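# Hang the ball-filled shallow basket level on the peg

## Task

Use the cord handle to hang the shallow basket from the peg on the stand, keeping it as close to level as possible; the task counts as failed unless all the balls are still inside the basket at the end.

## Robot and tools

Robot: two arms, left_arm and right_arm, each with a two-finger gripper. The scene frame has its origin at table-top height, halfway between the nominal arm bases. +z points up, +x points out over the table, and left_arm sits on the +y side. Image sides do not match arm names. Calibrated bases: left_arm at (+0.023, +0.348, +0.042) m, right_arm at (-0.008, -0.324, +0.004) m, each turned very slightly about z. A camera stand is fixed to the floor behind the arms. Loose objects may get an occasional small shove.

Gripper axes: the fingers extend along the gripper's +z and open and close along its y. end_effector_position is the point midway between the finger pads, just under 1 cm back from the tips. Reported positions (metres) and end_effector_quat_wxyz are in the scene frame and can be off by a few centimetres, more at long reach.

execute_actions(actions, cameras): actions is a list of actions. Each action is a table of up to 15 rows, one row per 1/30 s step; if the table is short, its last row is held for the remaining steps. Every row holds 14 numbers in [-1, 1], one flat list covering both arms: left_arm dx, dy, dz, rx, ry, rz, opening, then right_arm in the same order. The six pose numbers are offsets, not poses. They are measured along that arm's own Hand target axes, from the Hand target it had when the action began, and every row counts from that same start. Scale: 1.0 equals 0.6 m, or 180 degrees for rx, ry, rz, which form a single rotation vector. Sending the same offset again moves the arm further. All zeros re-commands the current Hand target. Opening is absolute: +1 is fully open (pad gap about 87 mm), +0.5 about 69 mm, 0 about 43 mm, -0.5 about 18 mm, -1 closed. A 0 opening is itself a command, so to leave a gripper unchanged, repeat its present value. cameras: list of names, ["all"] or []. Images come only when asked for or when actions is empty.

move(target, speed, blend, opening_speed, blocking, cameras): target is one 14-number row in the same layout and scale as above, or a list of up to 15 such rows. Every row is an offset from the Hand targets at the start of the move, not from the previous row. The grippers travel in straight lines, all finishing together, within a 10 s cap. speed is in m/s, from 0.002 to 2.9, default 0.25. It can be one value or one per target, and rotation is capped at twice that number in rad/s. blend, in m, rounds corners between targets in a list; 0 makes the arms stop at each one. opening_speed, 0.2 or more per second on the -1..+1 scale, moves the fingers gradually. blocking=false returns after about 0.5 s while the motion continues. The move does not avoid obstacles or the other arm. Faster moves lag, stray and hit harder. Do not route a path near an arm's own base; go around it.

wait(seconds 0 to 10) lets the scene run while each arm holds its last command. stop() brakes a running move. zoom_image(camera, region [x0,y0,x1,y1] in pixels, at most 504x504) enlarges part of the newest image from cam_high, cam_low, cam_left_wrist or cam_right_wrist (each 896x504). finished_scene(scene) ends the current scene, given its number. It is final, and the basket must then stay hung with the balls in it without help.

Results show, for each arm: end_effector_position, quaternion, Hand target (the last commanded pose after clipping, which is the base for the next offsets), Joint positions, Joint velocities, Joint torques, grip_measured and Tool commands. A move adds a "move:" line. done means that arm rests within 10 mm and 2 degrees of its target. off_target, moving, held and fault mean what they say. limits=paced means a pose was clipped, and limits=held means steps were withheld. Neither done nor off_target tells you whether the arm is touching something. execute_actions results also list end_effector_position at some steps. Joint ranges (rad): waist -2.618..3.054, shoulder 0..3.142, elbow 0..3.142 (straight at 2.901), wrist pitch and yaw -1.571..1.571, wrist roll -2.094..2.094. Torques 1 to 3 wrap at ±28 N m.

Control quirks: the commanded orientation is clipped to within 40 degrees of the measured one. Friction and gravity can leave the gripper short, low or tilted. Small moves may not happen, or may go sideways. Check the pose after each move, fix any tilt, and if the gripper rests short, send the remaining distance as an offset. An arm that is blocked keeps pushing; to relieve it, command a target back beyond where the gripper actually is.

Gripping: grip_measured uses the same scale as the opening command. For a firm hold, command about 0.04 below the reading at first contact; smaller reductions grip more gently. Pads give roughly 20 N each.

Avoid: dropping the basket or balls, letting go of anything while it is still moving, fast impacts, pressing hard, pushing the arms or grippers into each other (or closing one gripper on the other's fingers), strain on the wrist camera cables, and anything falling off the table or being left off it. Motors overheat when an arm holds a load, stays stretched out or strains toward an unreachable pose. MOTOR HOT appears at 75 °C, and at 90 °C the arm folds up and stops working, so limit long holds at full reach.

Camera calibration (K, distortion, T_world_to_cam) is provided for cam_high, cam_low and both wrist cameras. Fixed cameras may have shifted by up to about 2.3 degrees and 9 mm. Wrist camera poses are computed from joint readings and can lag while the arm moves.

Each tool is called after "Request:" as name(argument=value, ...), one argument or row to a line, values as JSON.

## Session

Request:
execute_actions(
  actions=[],
)

Request:
zoom_image(
  camera="cam_high",
  region=[380, 210, 580, 470],
)

Request:
zoom_image(
  camera="cam_low",
  region=[300, 120, 520, 330],
)

Scene clock: 0.00 s.
left_arm: end_effector_position=(+0.3401, +0.1274, +0.1858) grip_measured=+1.000 end_effector_quat_wxyz=(+0.602, +0.105, +0.771, -0.178) | right_arm: end_effector_position=(+0.3466, -0.3145, +0.1091) grip_measured=+1.000 end_effector_quat_wxyz=(+0.592, +0.165, +0.788, +0.027)
Joint positions: left_arm=[-0.746 1.246 0.485 0.538 -0.281 -0.215 1] | right_arm=[0.141 1.179 0.358 0.509 0.268 0.337 1]
Joint velocities: within noise
Joint torques (N m): no reading
Heat: left arm: 23 °C; right arm: 24 °C.
Hand target: left_arm +0.3417, +0.1260, +0.1927; +0.608, +0.103, +0.766, -0.182 | right_arm +0.3479, -0.3142, +0.1122; +0.595, +0.165, +0.786, +0.028
Tool commands: left_gripper/opening=+1.0 right_gripper/opening=+1.0
camera_calibration:
cam_left_wrist: T_world_to_cam=[[-0.373483, -0.914933, 0.152997, 0.210823], [-0.84364, 0.266431, -0.46614, 0.364241], [0.385723, -0.30317, -0.871381, 0.214439], [0, 0, 0, 1]] pos_world=[0.303313, 0.160855, 0.324391]
cam_right_wrist: T_world_to_cam=[[-0.226313, -0.945932, -0.232368, -0.196178], [-0.877743, 0.301478, -0.372396, 0.459666], [0.422315, 0.119682, -0.898513, 0.132781], [0, 0, 0, 1]] pos_world=[0.302996, -0.340041, 0.244898]

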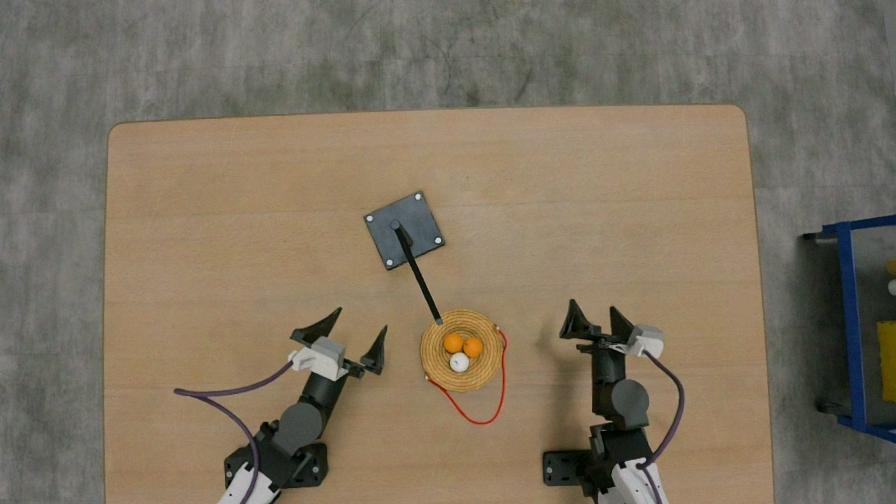

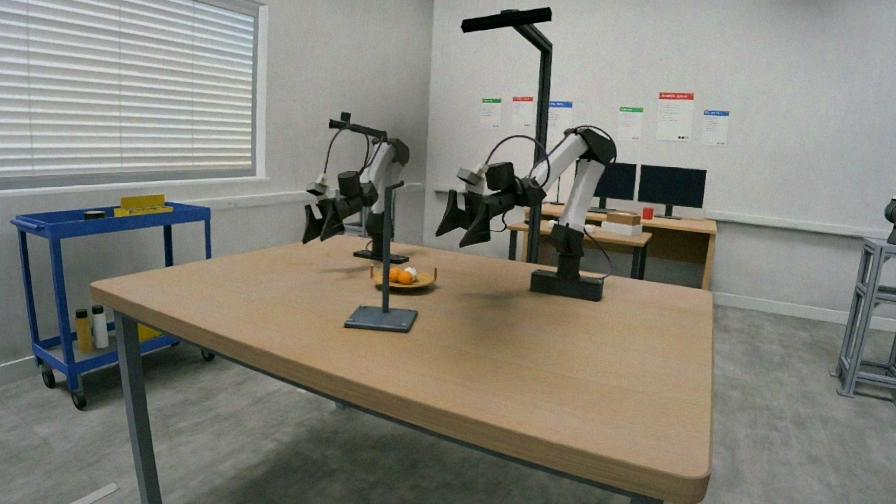

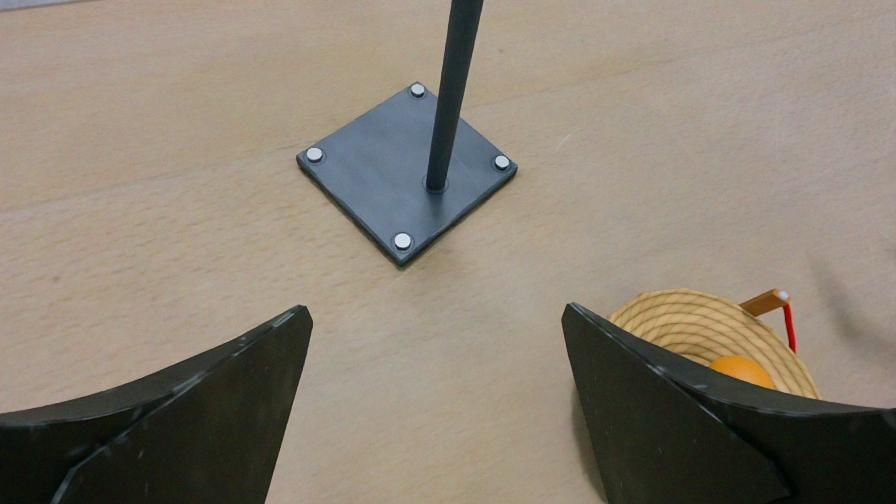

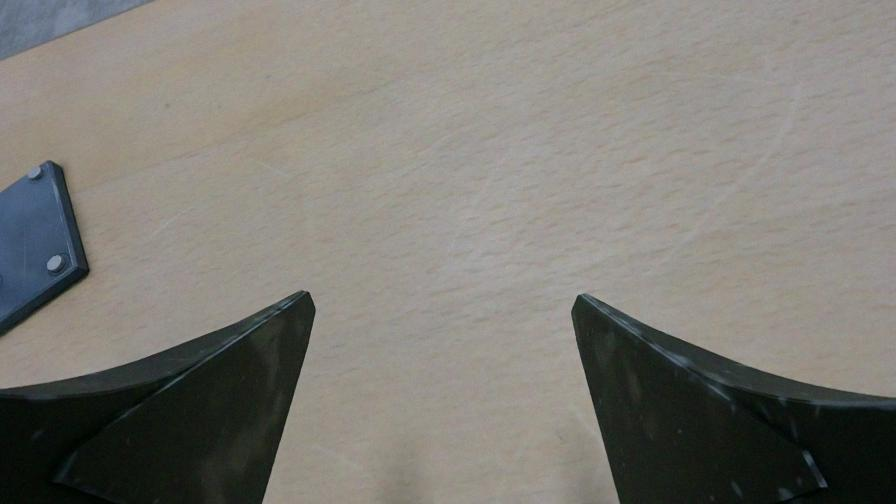

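Scaled by 1.938 from the camera's 896x504 image, which has a finer 1280x720 frame.

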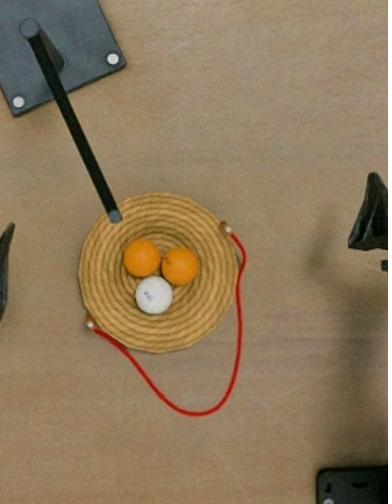

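Scaled by 2.291 from the camera's 896x504 image, which has a finer 1280x720 frame.

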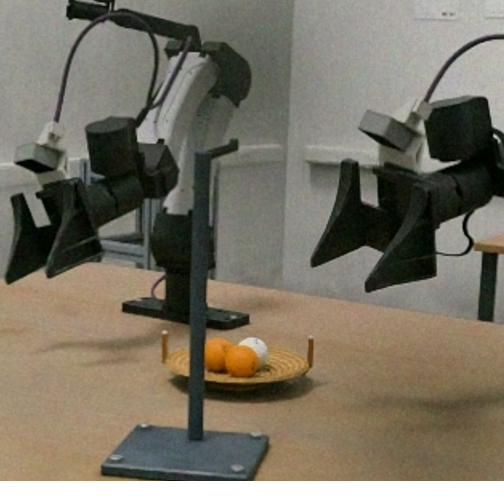

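Request:
move(
  target=[
    [0.053,-0.192,-0.170,0.052,0.125,0.064,0,0,0,0,0,0,0,1],
    [0.26,-0.517,-0.172,0.104,0.249,0.127,0,0,0,0,0,0,0,1],
  ],
  blend=[0.03,0],
  cameras=["all"],
)

Scene clock: 5.00 s.
left_arm: end_effector_position=(+0.0959, -0.1190, +0.1070) grip_measured=+0.000 end_effector_quat_wxyz=(+0.273, +0.409, +0.863, -0.121) | right_arm: end_effector_position=(+0.3466, -0.3145, +0.1091) grip_measured=+1.000 end_effector_quat_wxyz=(+0.592, +0.165, +0.788, +0.027)
Joint positions: left_arm=[-1.536 2.027 1.578 -0.614 -0.348 -0.525 0.5] | right_arm=[0.141 1.179 0.358 0.509 0.268 0.337 1]
Joint torques (N m): left_arm=[-0.35 -9.2 7.53 1.33 -0.16 -0.27] | right_arm=[0.08 -3.81 8.42 1.78 0.2 0.13]
Heat: left arm: 24 °C; right arm: 24 °C.
Hand target: left_arm +0.0944, -0.1250, +0.1094; +0.272, +0.404, +0.864, -0.127 | right_arm +0.3479, -0.3142, +0.1122; +0.595, +0.165, +0.786, +0.028
Off the commanded pose: left_arm 0.007 m, 1 deg | right_arm 0.003 m, 0 deg.
move: done
camera_calibration:
cam_left_wrist: T_world_to_cam=[[-0.766886, -0.641633, -0.0138975, -0.00564305], [-0.623446, 0.73966, 0.253414, 0.14534], [-0.152319, 0.203004, -0.967258, 0.287378], [0, 0, 0, 1]] pos_world=[0.130058, -0.169462, 0.241059]
cam_right_wrist: T_world_to_cam=[[-0.226313, -0.945932, -0.232368, -0.196178], [-0.877743, 0.301478, -0.372396, 0.459666], [0.422315, 0.119682, -0.898513, 0.132781], [0, 0, 0, 1]] pos_world=[0.302996, -0.340041, 0.244898]

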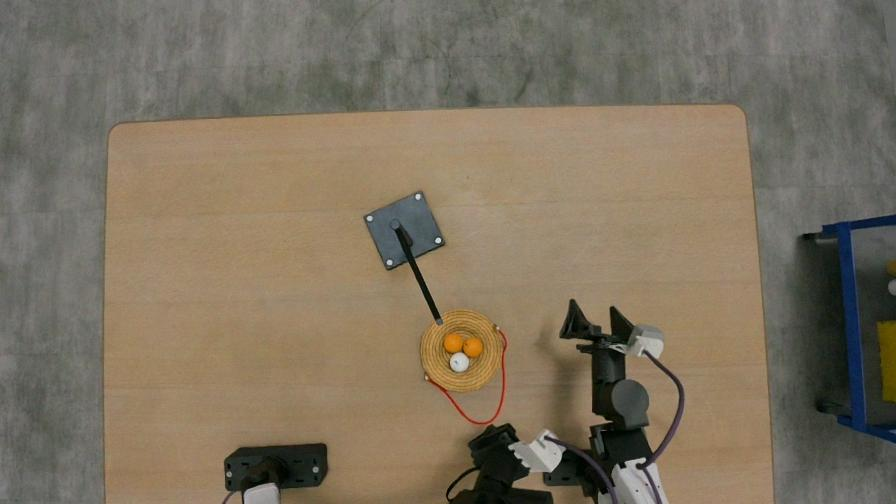

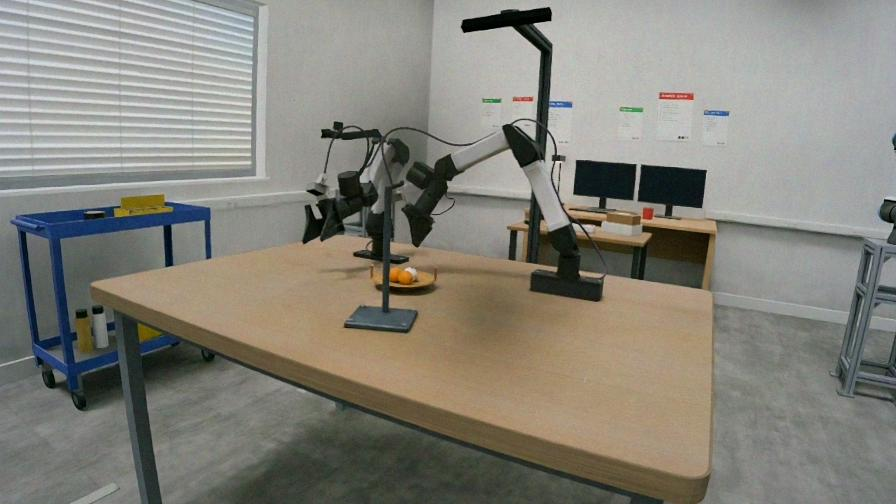

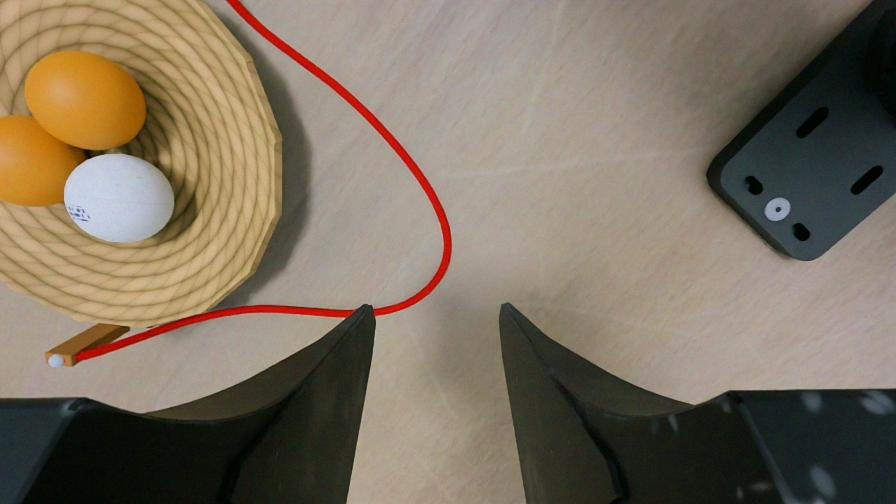

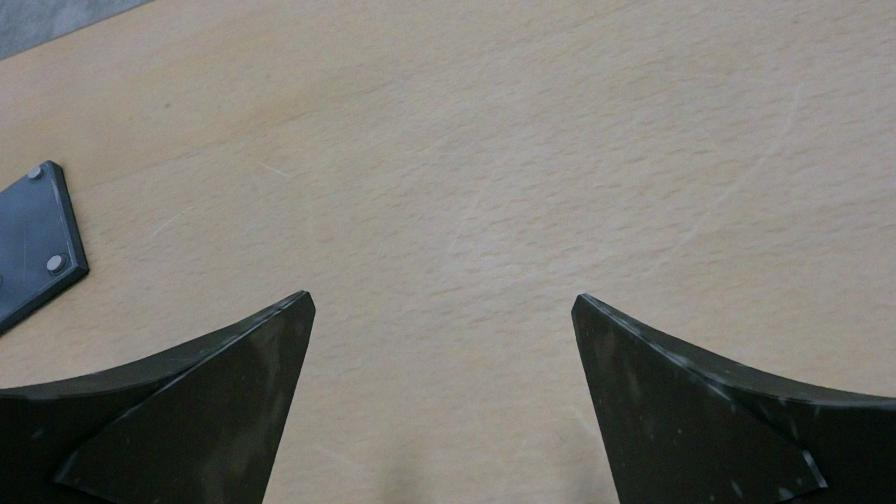

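Request:
move(
  target=[0.052,-0.002,0.120,0,0,0,0,0,0,0,0,0,0,1],
  speed=0.12,
  cameras=["cam_left_wrist","cam_low"],
)

Scene clock: 7.23 s.
left_arm: end_effector_position=(+0.1008, -0.1355, +0.0371) grip_measured=+0.000 end_effector_quat_wxyz=(+0.271, +0.404, +0.865, -0.124) | right_arm: end_effector_position=(+0.3466, -0.3145, +0.1091) grip_measured=+1.000 end_effector_quat_wxyz=(+0.592, +0.165, +0.788, +0.027)
Joint positions: left_arm=[-1.525 2.17 1.506 -0.394 -0.339 -0.525 0.5] | right_arm=[0.141 1.179 0.358 0.509 0.268 0.337 1]
Joint torques (N m): left_arm=[0.5 -10.03 4.86 1.58 -0.17 -0.1] | right_arm=[0.03 -3.84 8.4 1.78 0.2 0.13]
Heat: left arm: 24 °C; right arm: 25 °C.
Hand target: left_arm +0.1036, -0.1379, +0.0325; +0.272, +0.403, +0.864, -0.127 | right_arm +0.3479, -0.3142, +0.1122; +0.595, +0.165, +0.786, +0.028
Off the commanded pose: left_arm 0.006 m, 0 deg | right_arm 0.003 m, 0 deg.
move: done
camera_calibration:
cam_left_wrist: T_world_to_cam=[[-0.762595, -0.646868, -0.00335912, -0.0149393], [-0.626413, 0.737165, 0.253368, 0.178227], [-0.161419, 0.195321, -0.967364, 0.223778], [0, 0, 0, 1]] pos_world=[0.136373, -0.184755, 0.171267]
Images, in order (width x height): cam_low 896x504, cam_left_wrist 896x504.

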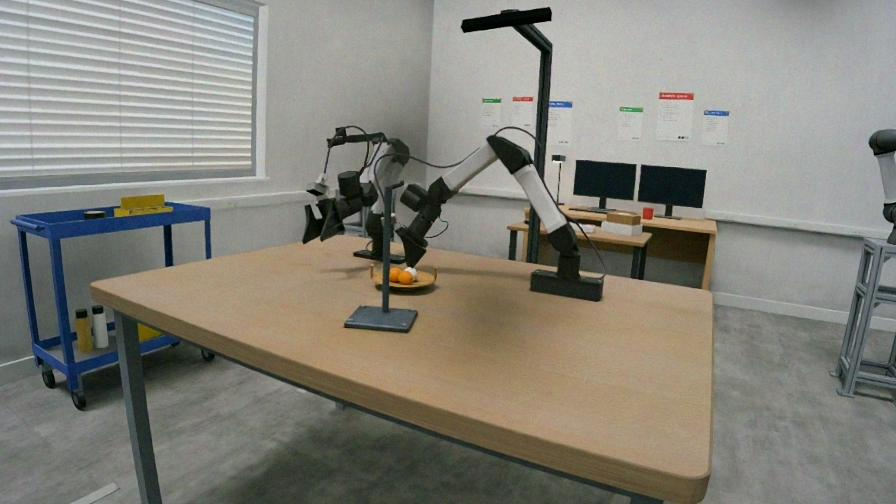

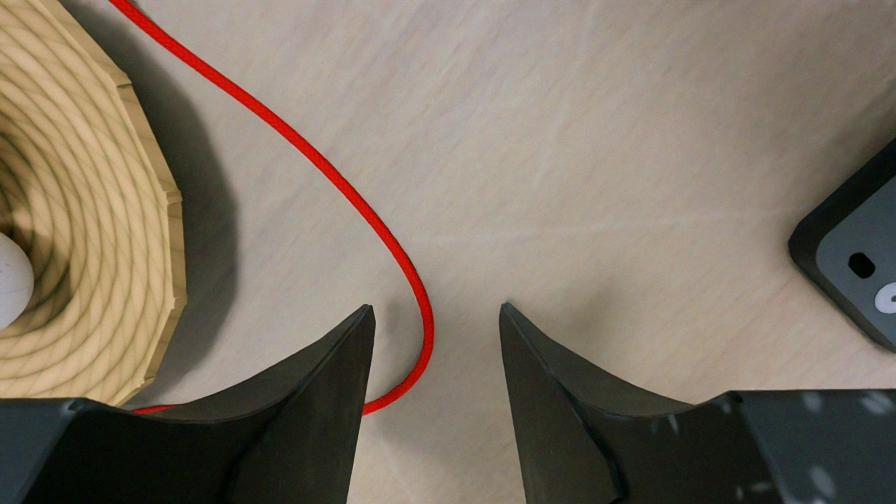

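Request:
move(
  target=[0.027,0.008,0.037,0,0,0,0,0,0,0,0,0,0,1],
  speed=0.05,
  cameras=["cam_left_wrist"],
)

Scene clock: 8.57 s.
left_arm: end_effector_position=(+0.1040, -0.1400, +0.0229) grip_measured=+0.000 end_effector_quat_wxyz=(+0.280, +0.398, +0.862, -0.140) | right_arm: end_effector_position=(+0.3466, -0.3145, +0.1091) grip_measured=+1.000 end_effector_quat_wxyz=(+0.592, +0.165, +0.788, +0.027)
Joint positions: left_arm=[-1.518 2.186 1.455 -0.288 -0.336 -0.523 0.5] | right_arm=[0.141 1.179 0.358 0.509 0.268 0.337 1]
Joint torques (N m): left_arm=[0.57 -8.43 4.14 1.6 -0.12 -0.03] | right_arm=[0.05 -3.84 8.4 1.78 0.2 0.14]
Heat: left arm: 24 °C; right arm: 25 °C.
Hand target: left_arm +0.1070, -0.1344, +0.0050; +0.272, +0.404, +0.864, -0.127 | right_arm +0.3479, -0.3142, +0.1122; +0.595, +0.165, +0.786, +0.028
Off the commanded pose: left_arm 0.019 m, 2 deg | right_arm 0.003 m, 0 deg.
move: off_target (left_arm)
camera_calibration:
cam_left_wrist: T_world_to_cam=[[-0.760745, -0.648756, 0.0195737, -0.0164626], [-0.629069, 0.744414, 0.223877, 0.189058], [-0.159813, 0.158, -0.974421, 0.206282], [0, 0, 0, 1]] pos_world=[0.139373, -0.184011, 0.159002]
Images, in order (width x height): cam_left_wrist 896x504.

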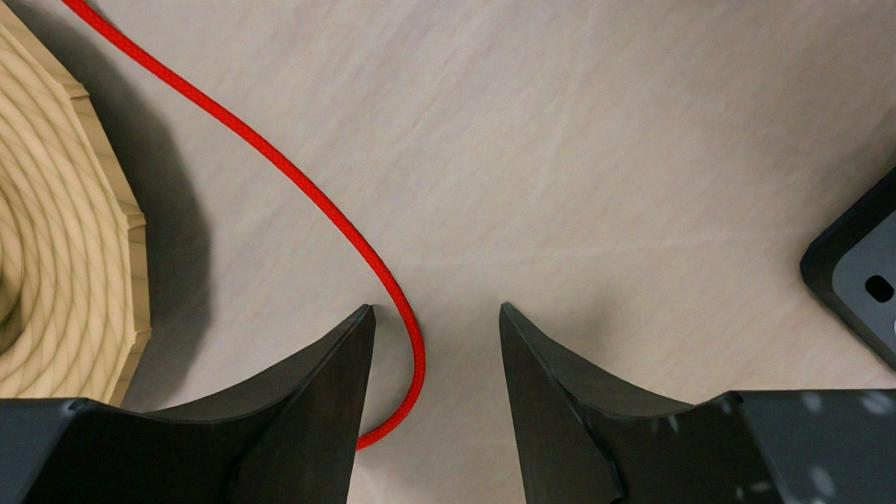

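Request:
move(
  target=[0.0185,0.005,0.0113,0,0,0,0,0,0,0,0,0,0,1],
  speed=0.03,
  cameras=["cam_left_wrist"],
)

Scene clock: 9.97 s.
left_arm: end_effector_position=(+0.1063, -0.1449, +0.0219) grip_measured=+0.000 end_effector_quat_wxyz=(+0.294, +0.393, +0.858, -0.154) | right_arm: end_effector_position=(+0.3466, -0.3145, +0.1091) grip_measured=+1.000 end_effector_quat_wxyz=(+0.592, +0.165, +0.788, +0.027)
Joint positions: left_arm=[-1.518 2.183 1.424 -0.219 -0.345 -0.517 0.5] | right_arm=[0.141 1.179 0.358 0.509 0.268 0.337 1]
Joint torques (N m): left_arm=[0.51 -8.06 2.91 1.48 -0.01 -0.12] | right_arm=[0.03 -3.84 8.39 1.79 0.2 0.13]
Heat: left arm: 24 °C; right arm: 25 °C.
Hand target: left_arm +0.1059, -0.1285, -0.0068; +0.272, +0.403, +0.864, -0.127 | right_arm +0.3479, -0.3142, +0.1122; +0.595, +0.165, +0.786, +0.028
Off the commanded pose: left_arm 0.033 m, 4 deg | right_arm 0.003 m, 0 deg.
move: off_target (left_arm)
camera_calibration:
cam_left_wrist: T_world_to_cam=[[-0.760469, -0.648489, 0.0339143, -0.0182503], [-0.632725, 0.75171, 0.185988, 0.196725], [-0.146105, 0.11998, -0.981967, 0.199604], [0, 0, 0, 1]] pos_world=[0.139757, -0.183663, 0.160035]
Images, in order (width x height): cam_left_wrist 896x504.

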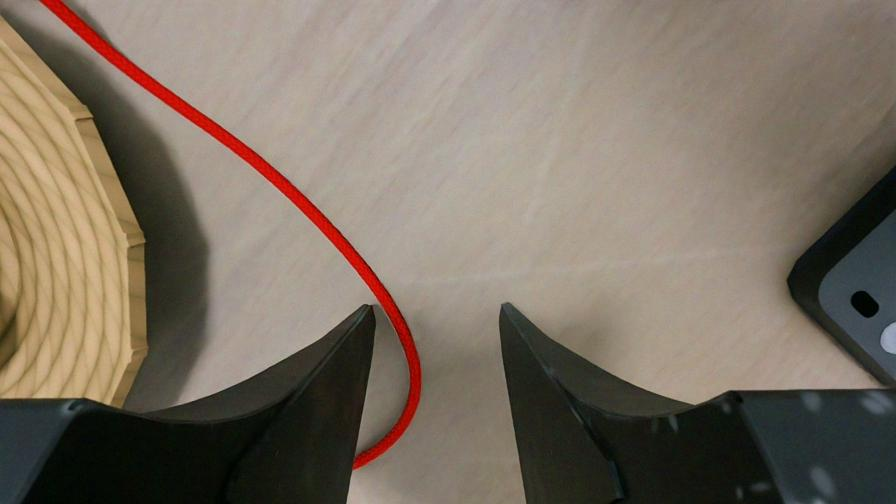

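Request:
move(
  target=[-0.064,-0.003,-0.091,0,0.15,0,0,0,0,0,0,0,0,1],
  speed=0.1,
  cameras=["cam_left_wrist"],
)

Scene clock: 13.43 s.
left_arm: end_effector_position=(+0.1013, -0.1285, +0.0634) grip_measured=+0.000 end_effector_quat_wxyz=(+0.067, +0.420, +0.904, -0.031) | right_arm: end_effector_position=(+0.3463, -0.3145, +0.1086) grip_measured=+1.000 end_effector_quat_wxyz=(+0.591, +0.165, +0.789, +0.027)
Joint positions: left_arm=[-1.427 2.522 2.315 -1.236 -0.073 -0.517 0.5] | right_arm=[0.141 1.179 0.358 0.506 0.268 0.337 1]
Joint torques (N m): left_arm=[0.47 -11.56 6.95 0.62 -0.03 -0.01] | right_arm=[0.05 -3.85 8.39 1.81 0.2 0.13]
Heat: left arm: 24 °C; right arm: 25 °C.
Hand target: left_arm +0.1046, -0.1298, +0.0600; +0.063, +0.422, +0.904, -0.030 | right_arm +0.3479, -0.3142, +0.1122; +0.595, +0.165, +0.786, +0.028
Off the commanded pose: left_arm 0.005 m, 0 deg | right_arm 0.004 m, 1 deg.
move: done
camera_calibration:
cam_left_wrist: T_world_to_cam=[[-0.760533, -0.649295, -0.0022717, -0.0105508], [-0.491195, 0.573052, 0.656002, 0.106462], [-0.424637, 0.500027, -0.754756, 0.300261], [0, 0, 0, 1]] pos_world=[0.171771, -0.217997, 0.15676]
Images, in order (width x height): cam_left_wrist 896x504.

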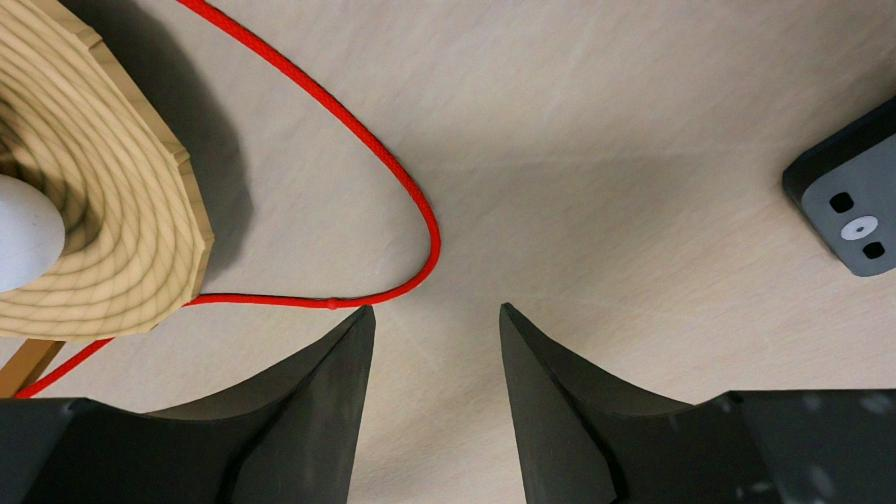

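Request:
move(
  target=[0.0075,-0.001,0.063,0,0,0,0,0,0,0,0,0,0,1],
  speed=0.06,
  cameras=["cam_left_wrist"],
)

Scene clock: 15.37 s.
left_arm: end_effector_position=(+0.1015, -0.1303, +0.0312) grip_measured=+0.000 end_effector_quat_wxyz=(+0.066, +0.420, +0.904, -0.030) | right_arm: end_effector_position=(+0.3463, -0.3145, +0.1086) grip_measured=+1.000 end_effector_quat_wxyz=(+0.591, +0.165, +0.789, +0.027)
Joint positions: left_arm=[-1.427 2.541 2.223 -1.126 -0.073 -0.517 0.5] | right_arm=[0.141 1.179 0.358 0.506 0.268 0.337 1]
Joint torques (N m): left_arm=[0.53 -11.7 4.74 0.9 -0.04 -0.02] | right_arm=[0.03 -3.82 8.42 1.8 0.21 0.13]
Heat: left arm: 25 °C; right arm: 26 °C.
Hand target: left_arm +0.1046, -0.1309, +0.0220; +0.063, +0.422, +0.904, -0.030 | right_arm +0.3479, -0.3142, +0.1122; +0.595, +0.165, +0.786, +0.028
Off the commanded pose: left_arm 0.010 m, 0 deg | right_arm 0.004 m, 1 deg.
move: done
camera_calibration:
cam_left_wrist: T_world_to_cam=[[-0.760645, -0.649163, -0.00262493, -0.0116142], [-0.490423, 0.571985, 0.657509, 0.128352], [-0.425329, 0.501418, -0.753442, 0.277102], [0, 0, 0, 1]] pos_world=[0.171972, -0.219899, 0.124358]
Images, in order (width x height): cam_left_wrist 896x504.

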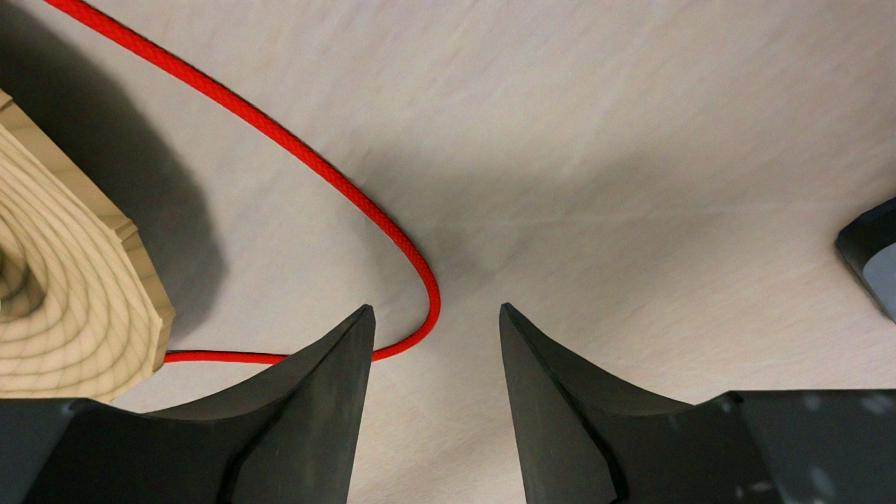

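Request:
move(
  target=[0.003,0.001,0.028,0,0,0,0,0,0,0,0,0,0,1],
  speed=0.04,
  cameras=["cam_left_wrist"],
)

Scene clock: 16.27 s.
left_arm: end_effector_position=(+0.1024, -0.1310, +0.0196) grip_measured=+0.000 end_effector_quat_wxyz=(+0.065, +0.420, +0.905, -0.033) | right_arm: end_effector_position=(+0.3463, -0.3145, +0.1086) grip_measured=+1.000 end_effector_quat_wxyz=(+0.591, +0.165, +0.789, +0.027)
Joint positions: left_arm=[-1.424 2.546 2.186 -1.08 -0.068 -0.515 0.5] | right_arm=[0.141 1.179 0.358 0.506 0.268 0.337 1]
Joint torques (N m): left_arm=[0.36 -11.12 4.16 1.01 -0.09 -0.03] | right_arm=[0.05 -3.82 8.4 1.81 0.2 0.13]
Heat: left arm: 25 °C; right arm: 26 °C.
Hand target: left_arm +0.1054, -0.1308, +0.0049; +0.063, +0.422, +0.904, -0.029 | right_arm +0.3479, -0.3142, +0.1122; +0.595, +0.165, +0.786, +0.028
Off the commanded pose: left_arm 0.015 m, 1 deg | right_arm 0.004 m, 1 deg.
move: off_target (left_arm)
camera_calibration:
cam_left_wrist: T_world_to_cam=[[-0.760222, -0.649655, 0.00336468, -0.0116382], [-0.488538, 0.575083, 0.656209, 0.137096], [-0.428245, 0.497221, -0.754572, 0.268879], [0, 0, 0, 1]] pos_world=[0.173275, -0.220095, 0.112964]
Images, in order (width x height): cam_left_wrist 896x504.

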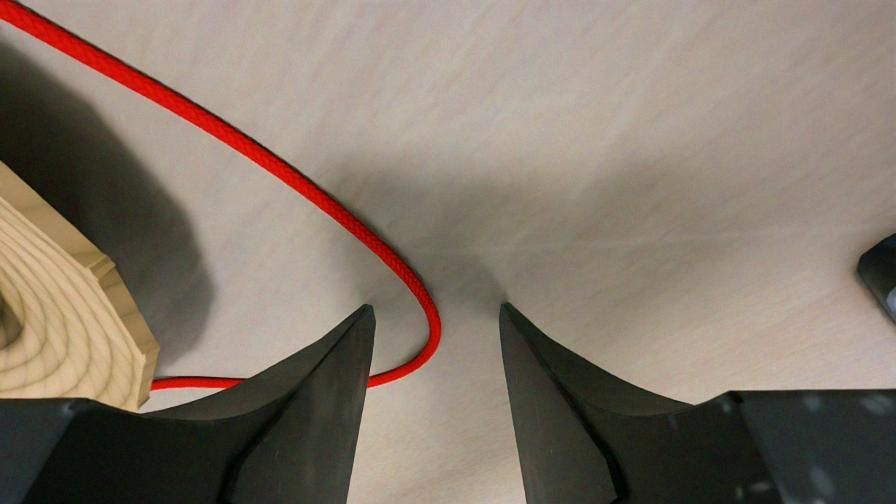

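Request:
move(
  target=[
    [-0.0115,0,-0.0187,0,0,0,0,0,0,0,0,0,0,1],
    [-0.0085,0,0.004,0,0,0,0,0,0,0,0,0,0,1],
  ],
  speed=0.04,
  cameras=["cam_left_wrist"],
)

Scene clock: 17.87 s.
left_arm: end_effector_position=(+0.1049, -0.1351, +0.0199) grip_measured=+0.000 end_effector_quat_wxyz=(+0.065, +0.420, +0.904, -0.035) | right_arm: end_effector_position=(+0.3463, -0.3145, +0.1086) grip_measured=+1.000 end_effector_quat_wxyz=(+0.591, +0.165, +0.789, +0.027)
Joint positions: left_arm=[-1.419 2.571 2.232 -1.1 -0.065 -0.51 0.5] | right_arm=[0.141 1.179 0.358 0.506 0.268 0.337 1]
Joint torques (N m): left_arm=[0.5 -10.92 4.18 1 -0.1 -0.01] | right_arm=[0.06 -3.84 8.43 1.8 0.2 0.13]
Heat: left arm: 26 °C; right arm: 26 °C.
Hand target: left_arm +0.1089, -0.1350, +0.0034; +0.063, +0.422, +0.904, -0.030 | right_arm +0.3479, -0.3142, +0.1122; +0.595, +0.165, +0.786, +0.028
Off the commanded pose: left_arm 0.017 m, 1 deg | right_arm 0.004 m, 1 deg.
move: off_target (left_arm)
camera_calibration:
cam_left_wrist: T_world_to_cam=[[-0.761182, -0.648509, 0.00617068, -0.0122175], [-0.486341, 0.577083, 0.656085, 0.140601], [-0.429038, 0.496399, -0.754662, 0.272224], [0, 0, 0, 1]] pos_world=[0.175875, -0.224194, 0.113266]
Images, in order (width x height): cam_left_wrist 896x504.

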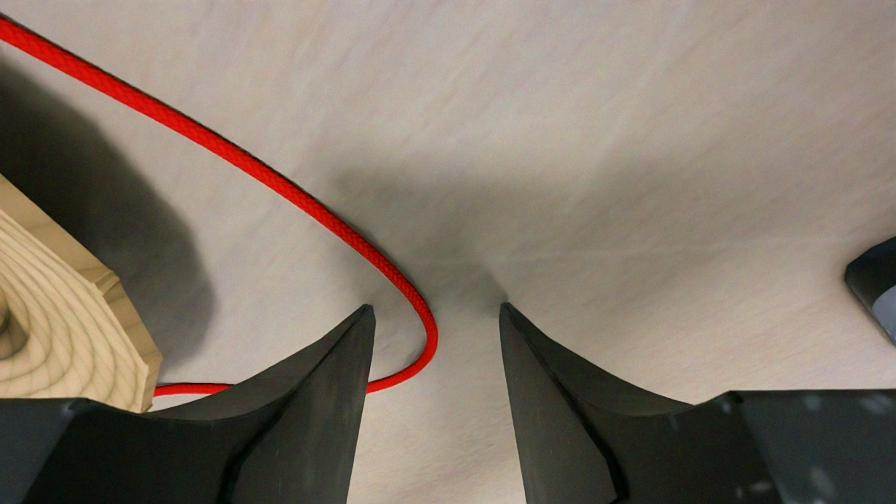

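Request:
move(
  target=[0,0,0,0,0,0,-1,0,0,0,0,0,0,1],
  opening_speed=0.6,
  cameras=["cam_left_wrist"],
)

Scene clock: 19.87 s.
left_arm: end_effector_position=(+0.1050, -0.1387, +0.0199) grip_measured=-0.902 end_effector_quat_wxyz=(+0.068, +0.420, +0.904, -0.041) | right_arm: end_effector_position=(+0.3463, -0.3145, +0.1086) grip_measured=+1.000 end_effector_quat_wxyz=(+0.591, +0.165, +0.789, +0.027)
Joint positions: left_arm=[-1.419 2.571 2.232 -1.087 -0.062 -0.51 0.049] | right_arm=[0.141 1.179 0.358 0.506 0.268 0.337 1]
Joint torques (N m): left_arm=[0.49 -10.88 4.31 0.91 -0.13 0] | right_arm=[0.03 -3.84 8.43 1.81 0.21 0.13]
Heat: left arm: 26 °C; right arm: 26 °C.
Hand target: left_arm +0.1089, -0.1350, +0.0034; +0.063, +0.422, +0.904, -0.030 | right_arm +0.3479, -0.3142, +0.1122; +0.595, +0.165, +0.786, +0.028
Off the commanded pose: left_arm 0.017 m, 1 deg | right_arm 0.004 m, 1 deg.
move: off_target (left_arm)
camera_calibration:
cam_left_wrist: T_world_to_cam=[[-0.761461, -0.648024, 0.0155661, -0.0144874], [-0.485818, 0.586429, 0.648137, 0.143983], [-0.429137, 0.485968, -0.761365, 0.272772], [0, 0, 0, 1]] pos_world=[0.175975, -0.226383, 0.114584]
Images, in order (width x height): cam_left_wrist 896x504.

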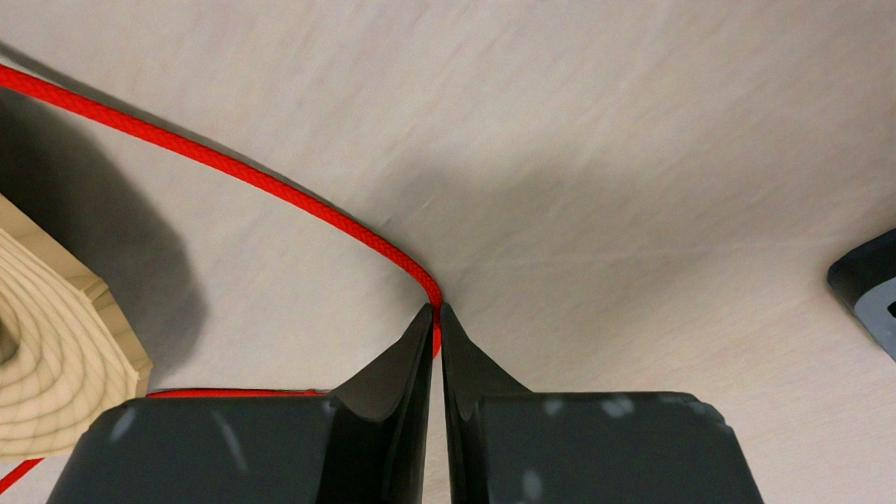

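Request:
move(
  target=[
    [-0.05,0.075,-0.139,0,0,0,-1,-0.009,-0.135,-0.2,0,0,0,1],
    [-0.111,0.2475,-0.282,0,0,0,-1,-0.009,-0.135,-0.2,0,0,0,1],
  ],
  speed=0.1,
  blend=[0.02,0],
  cameras=["all"],
)

Request:
zoom_image(
  camera="cam_low",
  region=[330, 120, 490, 310],
)

Scene clock: 23.77 s.
left_arm: end_effector_position=(+0.2503, -0.0713, +0.1532) grip_measured=-0.902 end_effector_quat_wxyz=(+0.088, +0.415, +0.904, -0.045) | right_arm: end_effector_position=(+0.2180, -0.3755, +0.1234) grip_measured=+1.000 end_effector_quat_wxyz=(+0.586, +0.175, +0.791, +0.028)
Joint positions: left_arm=[-1.103 2.542 2.719 -1.552 -0.033 -0.203 0.049] | right_arm=[-0.443 0.254 0.241 -0.316 -0.278 0.171 1]
Joint torques (N m): left_arm=[-0.13 -16.49 5.91 0.79 0.07 0] | right_arm=[-0.65 0.57 10.35 1.71 -0.11 0.02]
Heat: left arm: 28 °C; right arm: 26 °C.
Hand target: left_arm +0.2501, -0.0722, +0.1800; +0.063, +0.422, +0.904, -0.029 | right_arm +0.2176, -0.3742, +0.1326; +0.595, +0.165, +0.786, +0.028
Off the commanded pose: left_arm 0.027 m, 3 deg | right_arm 0.009 m, 2 deg.
joint sent to its limit (left arm) — joint 4 (wrist pitch), lower limit. The joint targets are off in orientation, not in position.
move: off_target (left_arm)
camera_calibration:
cam_left_wrist: T_world_to_cam=[[-0.755438, -0.655192, 0.00604164, 0.137169], [-0.513116, 0.597308, 0.616389, 0.101179], [-0.407462, 0.462544, -0.787418, 0.400823], [0, 0, 0, 1]] pos_world=[0.31886, -0.155961, 0.252421]
cam_right_wrist: T_world_to_cam=[[-0.242937, -0.939153, -0.242844, -0.272167], [-0.877843, 0.31937, -0.356924, 0.375337], [0.412763, 0.126468, -0.902016, 0.212217], [0, 0, 0, 1]] pos_world=[0.175772, -0.402317, 0.259296]

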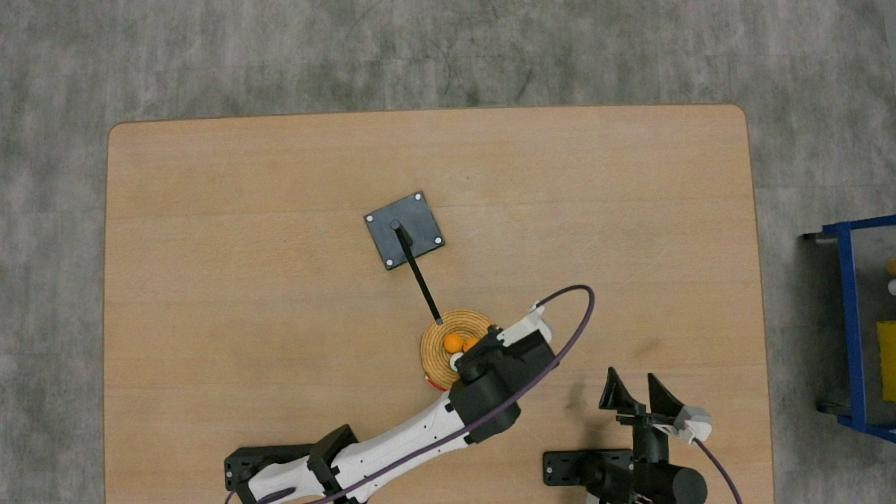

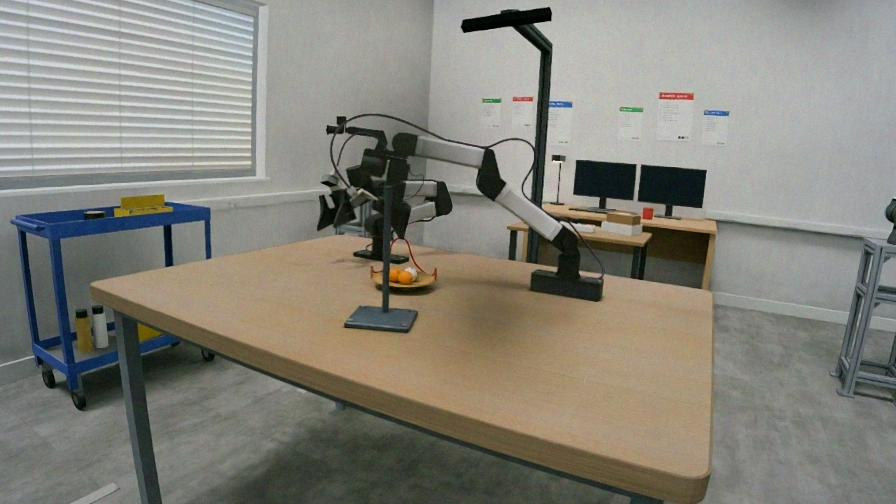

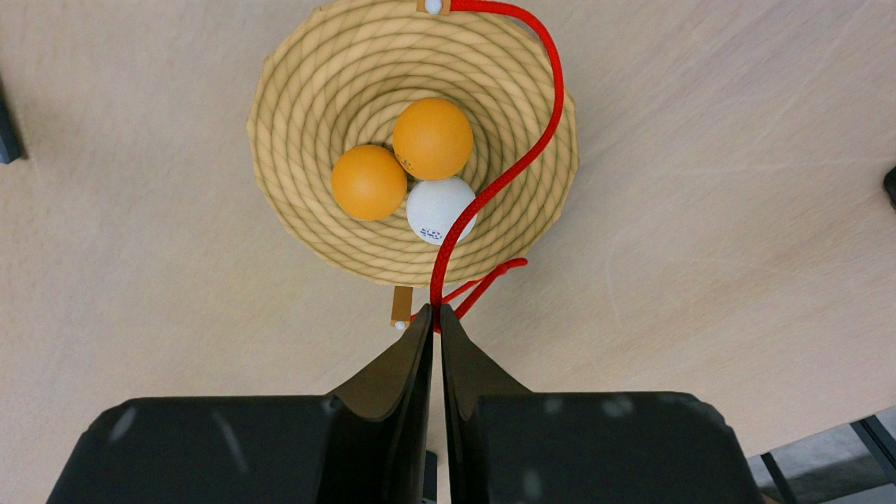

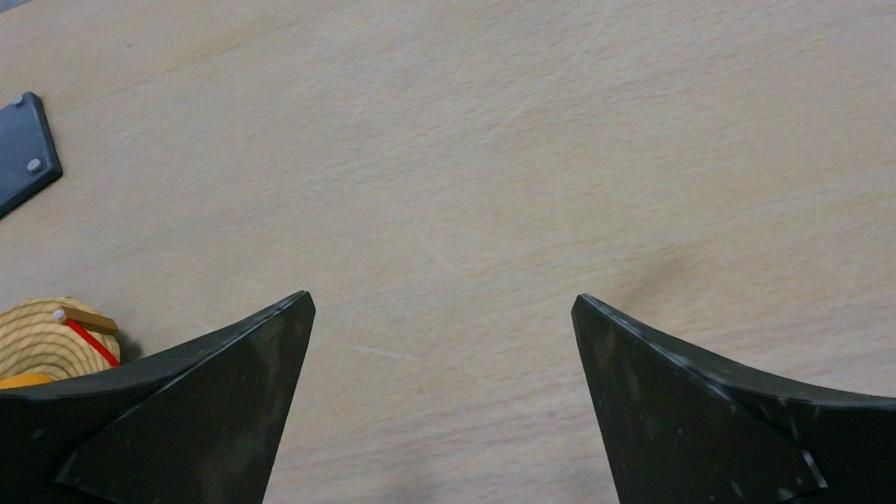

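Scaled by 2.653 from the camera's 896x504 image, which has a finer 1280x720 frame.

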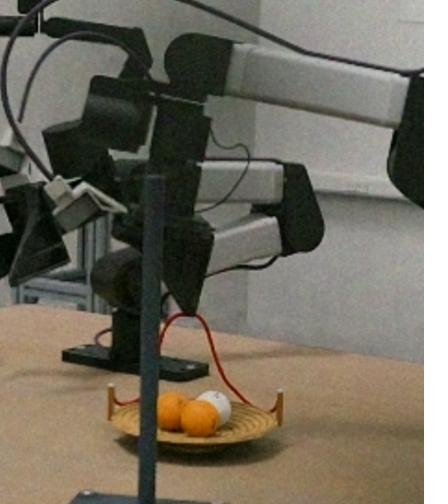

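Request:
move(
  target=[
    [-0.0137,0.002,-0.116,0.0431,-0.2046,0.0858,-1,0,0,0,0,0,0,1],
    [-0.016,-0.002,-0.2,0.0431,-0.2046,0.0858,-1,0,0,0,0,0,0,1],
  ],
  speed=0.07,
  blend=[0.02,0],
  cameras=["all"],
)

Request:
zoom_image(
  camera="cam_low",
  region=[330, 100, 490, 310],
)

Scene clock: 30.47 s.
left_arm: end_effector_position=(+0.2441, -0.0653, +0.2880) grip_measured=-0.904 end_effector_quat_wxyz=(+0.308, +0.508, +0.778, -0.204) | right_arm: end_effector_position=(+0.2180, -0.3755, +0.1234) grip_measured=+1.000 end_effector_quat_wxyz=(+0.586, +0.175, +0.791, +0.028)
Joint positions: left_arm=[-1.093 1.849 1.97 -0.938 0.074 0.071 0.048] | right_arm=[-0.443 0.254 0.241 -0.316 -0.278 0.171 1]
Joint torques (N m): left_arm=[-0.17 -9.16 7.61 1.77 0.1 -0.05] | right_arm=[-0.66 0.55 10.32 1.71 -0.11 0.02]
Heat: left arm: 31 °C; right arm: 27 °C.
Hand target: left_arm +0.2448, -0.0674, +0.3001; +0.319, +0.510, +0.770, -0.212 | right_arm +0.2176, -0.3742, +0.1326; +0.595, +0.165, +0.786, +0.028
Off the commanded pose: left_arm 0.012 m, 2 deg | right_arm 0.009 m, 2 deg.
move: off_target (left_arm)
camera_calibration:
cam_left_wrist: T_world_to_cam=[[-0.914446, -0.40465, 0.00685182, 0.190519], [-0.401754, 0.909683, 0.105218, 0.151795], [-0.0488095, 0.0934635, -0.994426, 0.449541], [0, 0, 0, 1]] pos_world=[0.257146, -0.103008, 0.429758]
cam_right_wrist: T_world_to_cam=[[-0.242937, -0.939153, -0.242844, -0.272167], [-0.877843, 0.31937, -0.356924, 0.375337], [0.412763, 0.126468, -0.902016, 0.212217], [0, 0, 0, 1]] pos_world=[0.175772, -0.402317, 0.259296]

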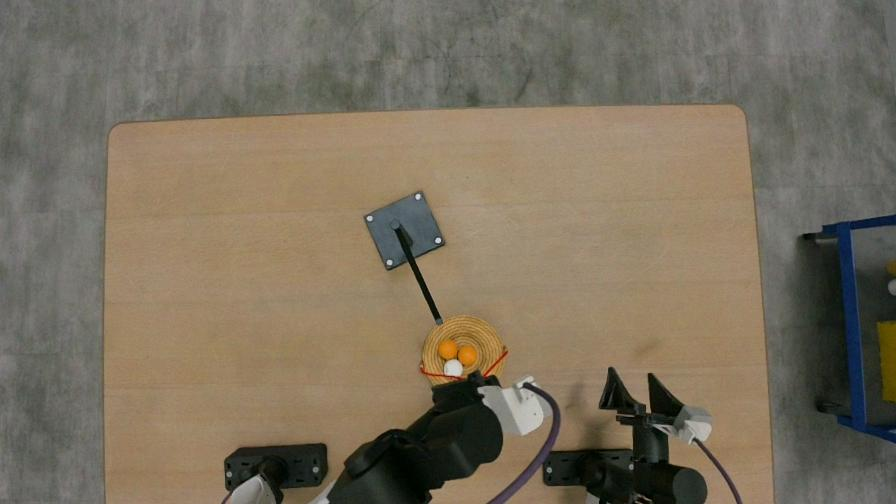

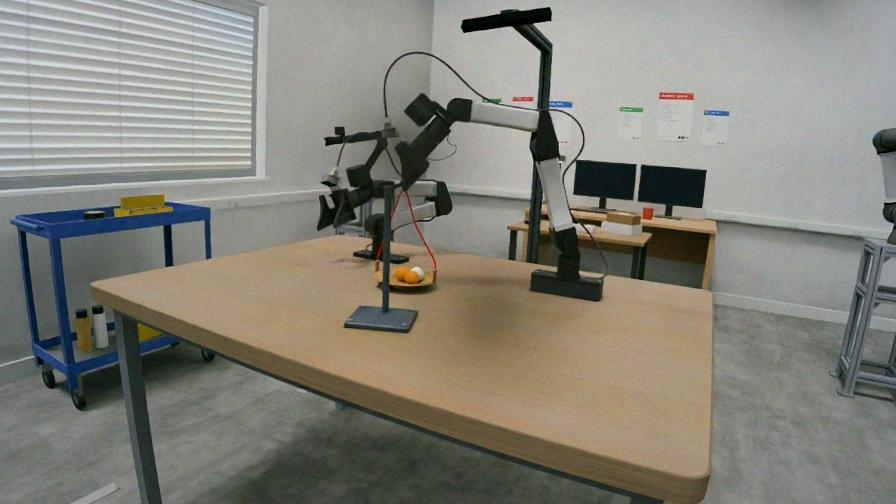

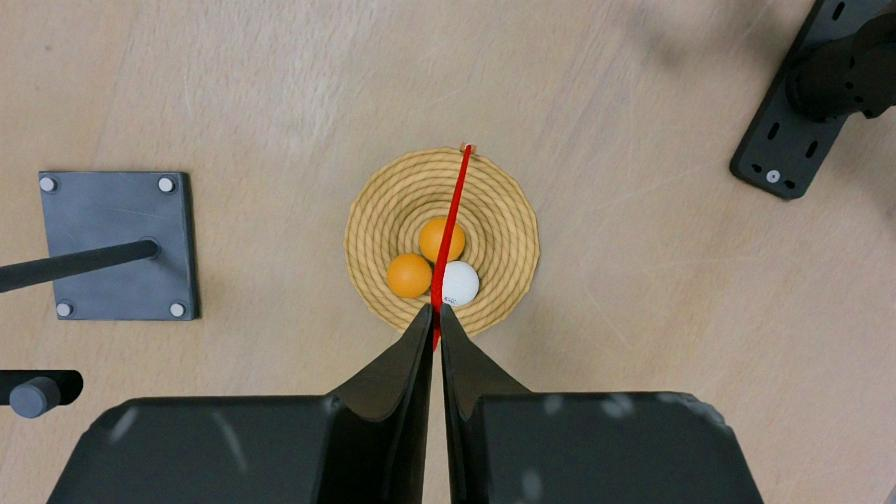

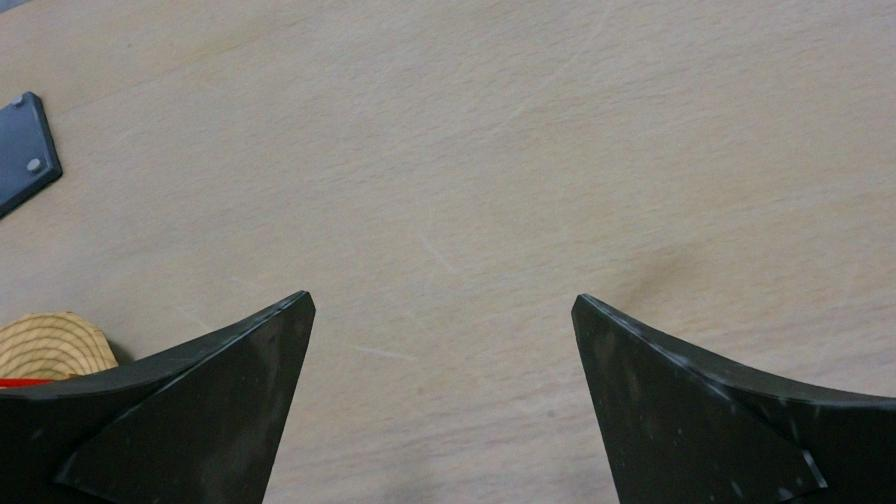

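Scaled by 2.400 from the camera's 896x504 image, which has a finer 1280x720 frame.

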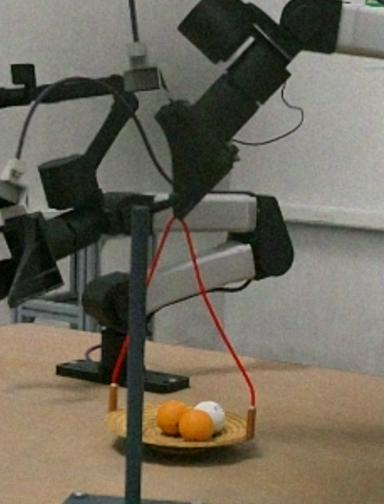

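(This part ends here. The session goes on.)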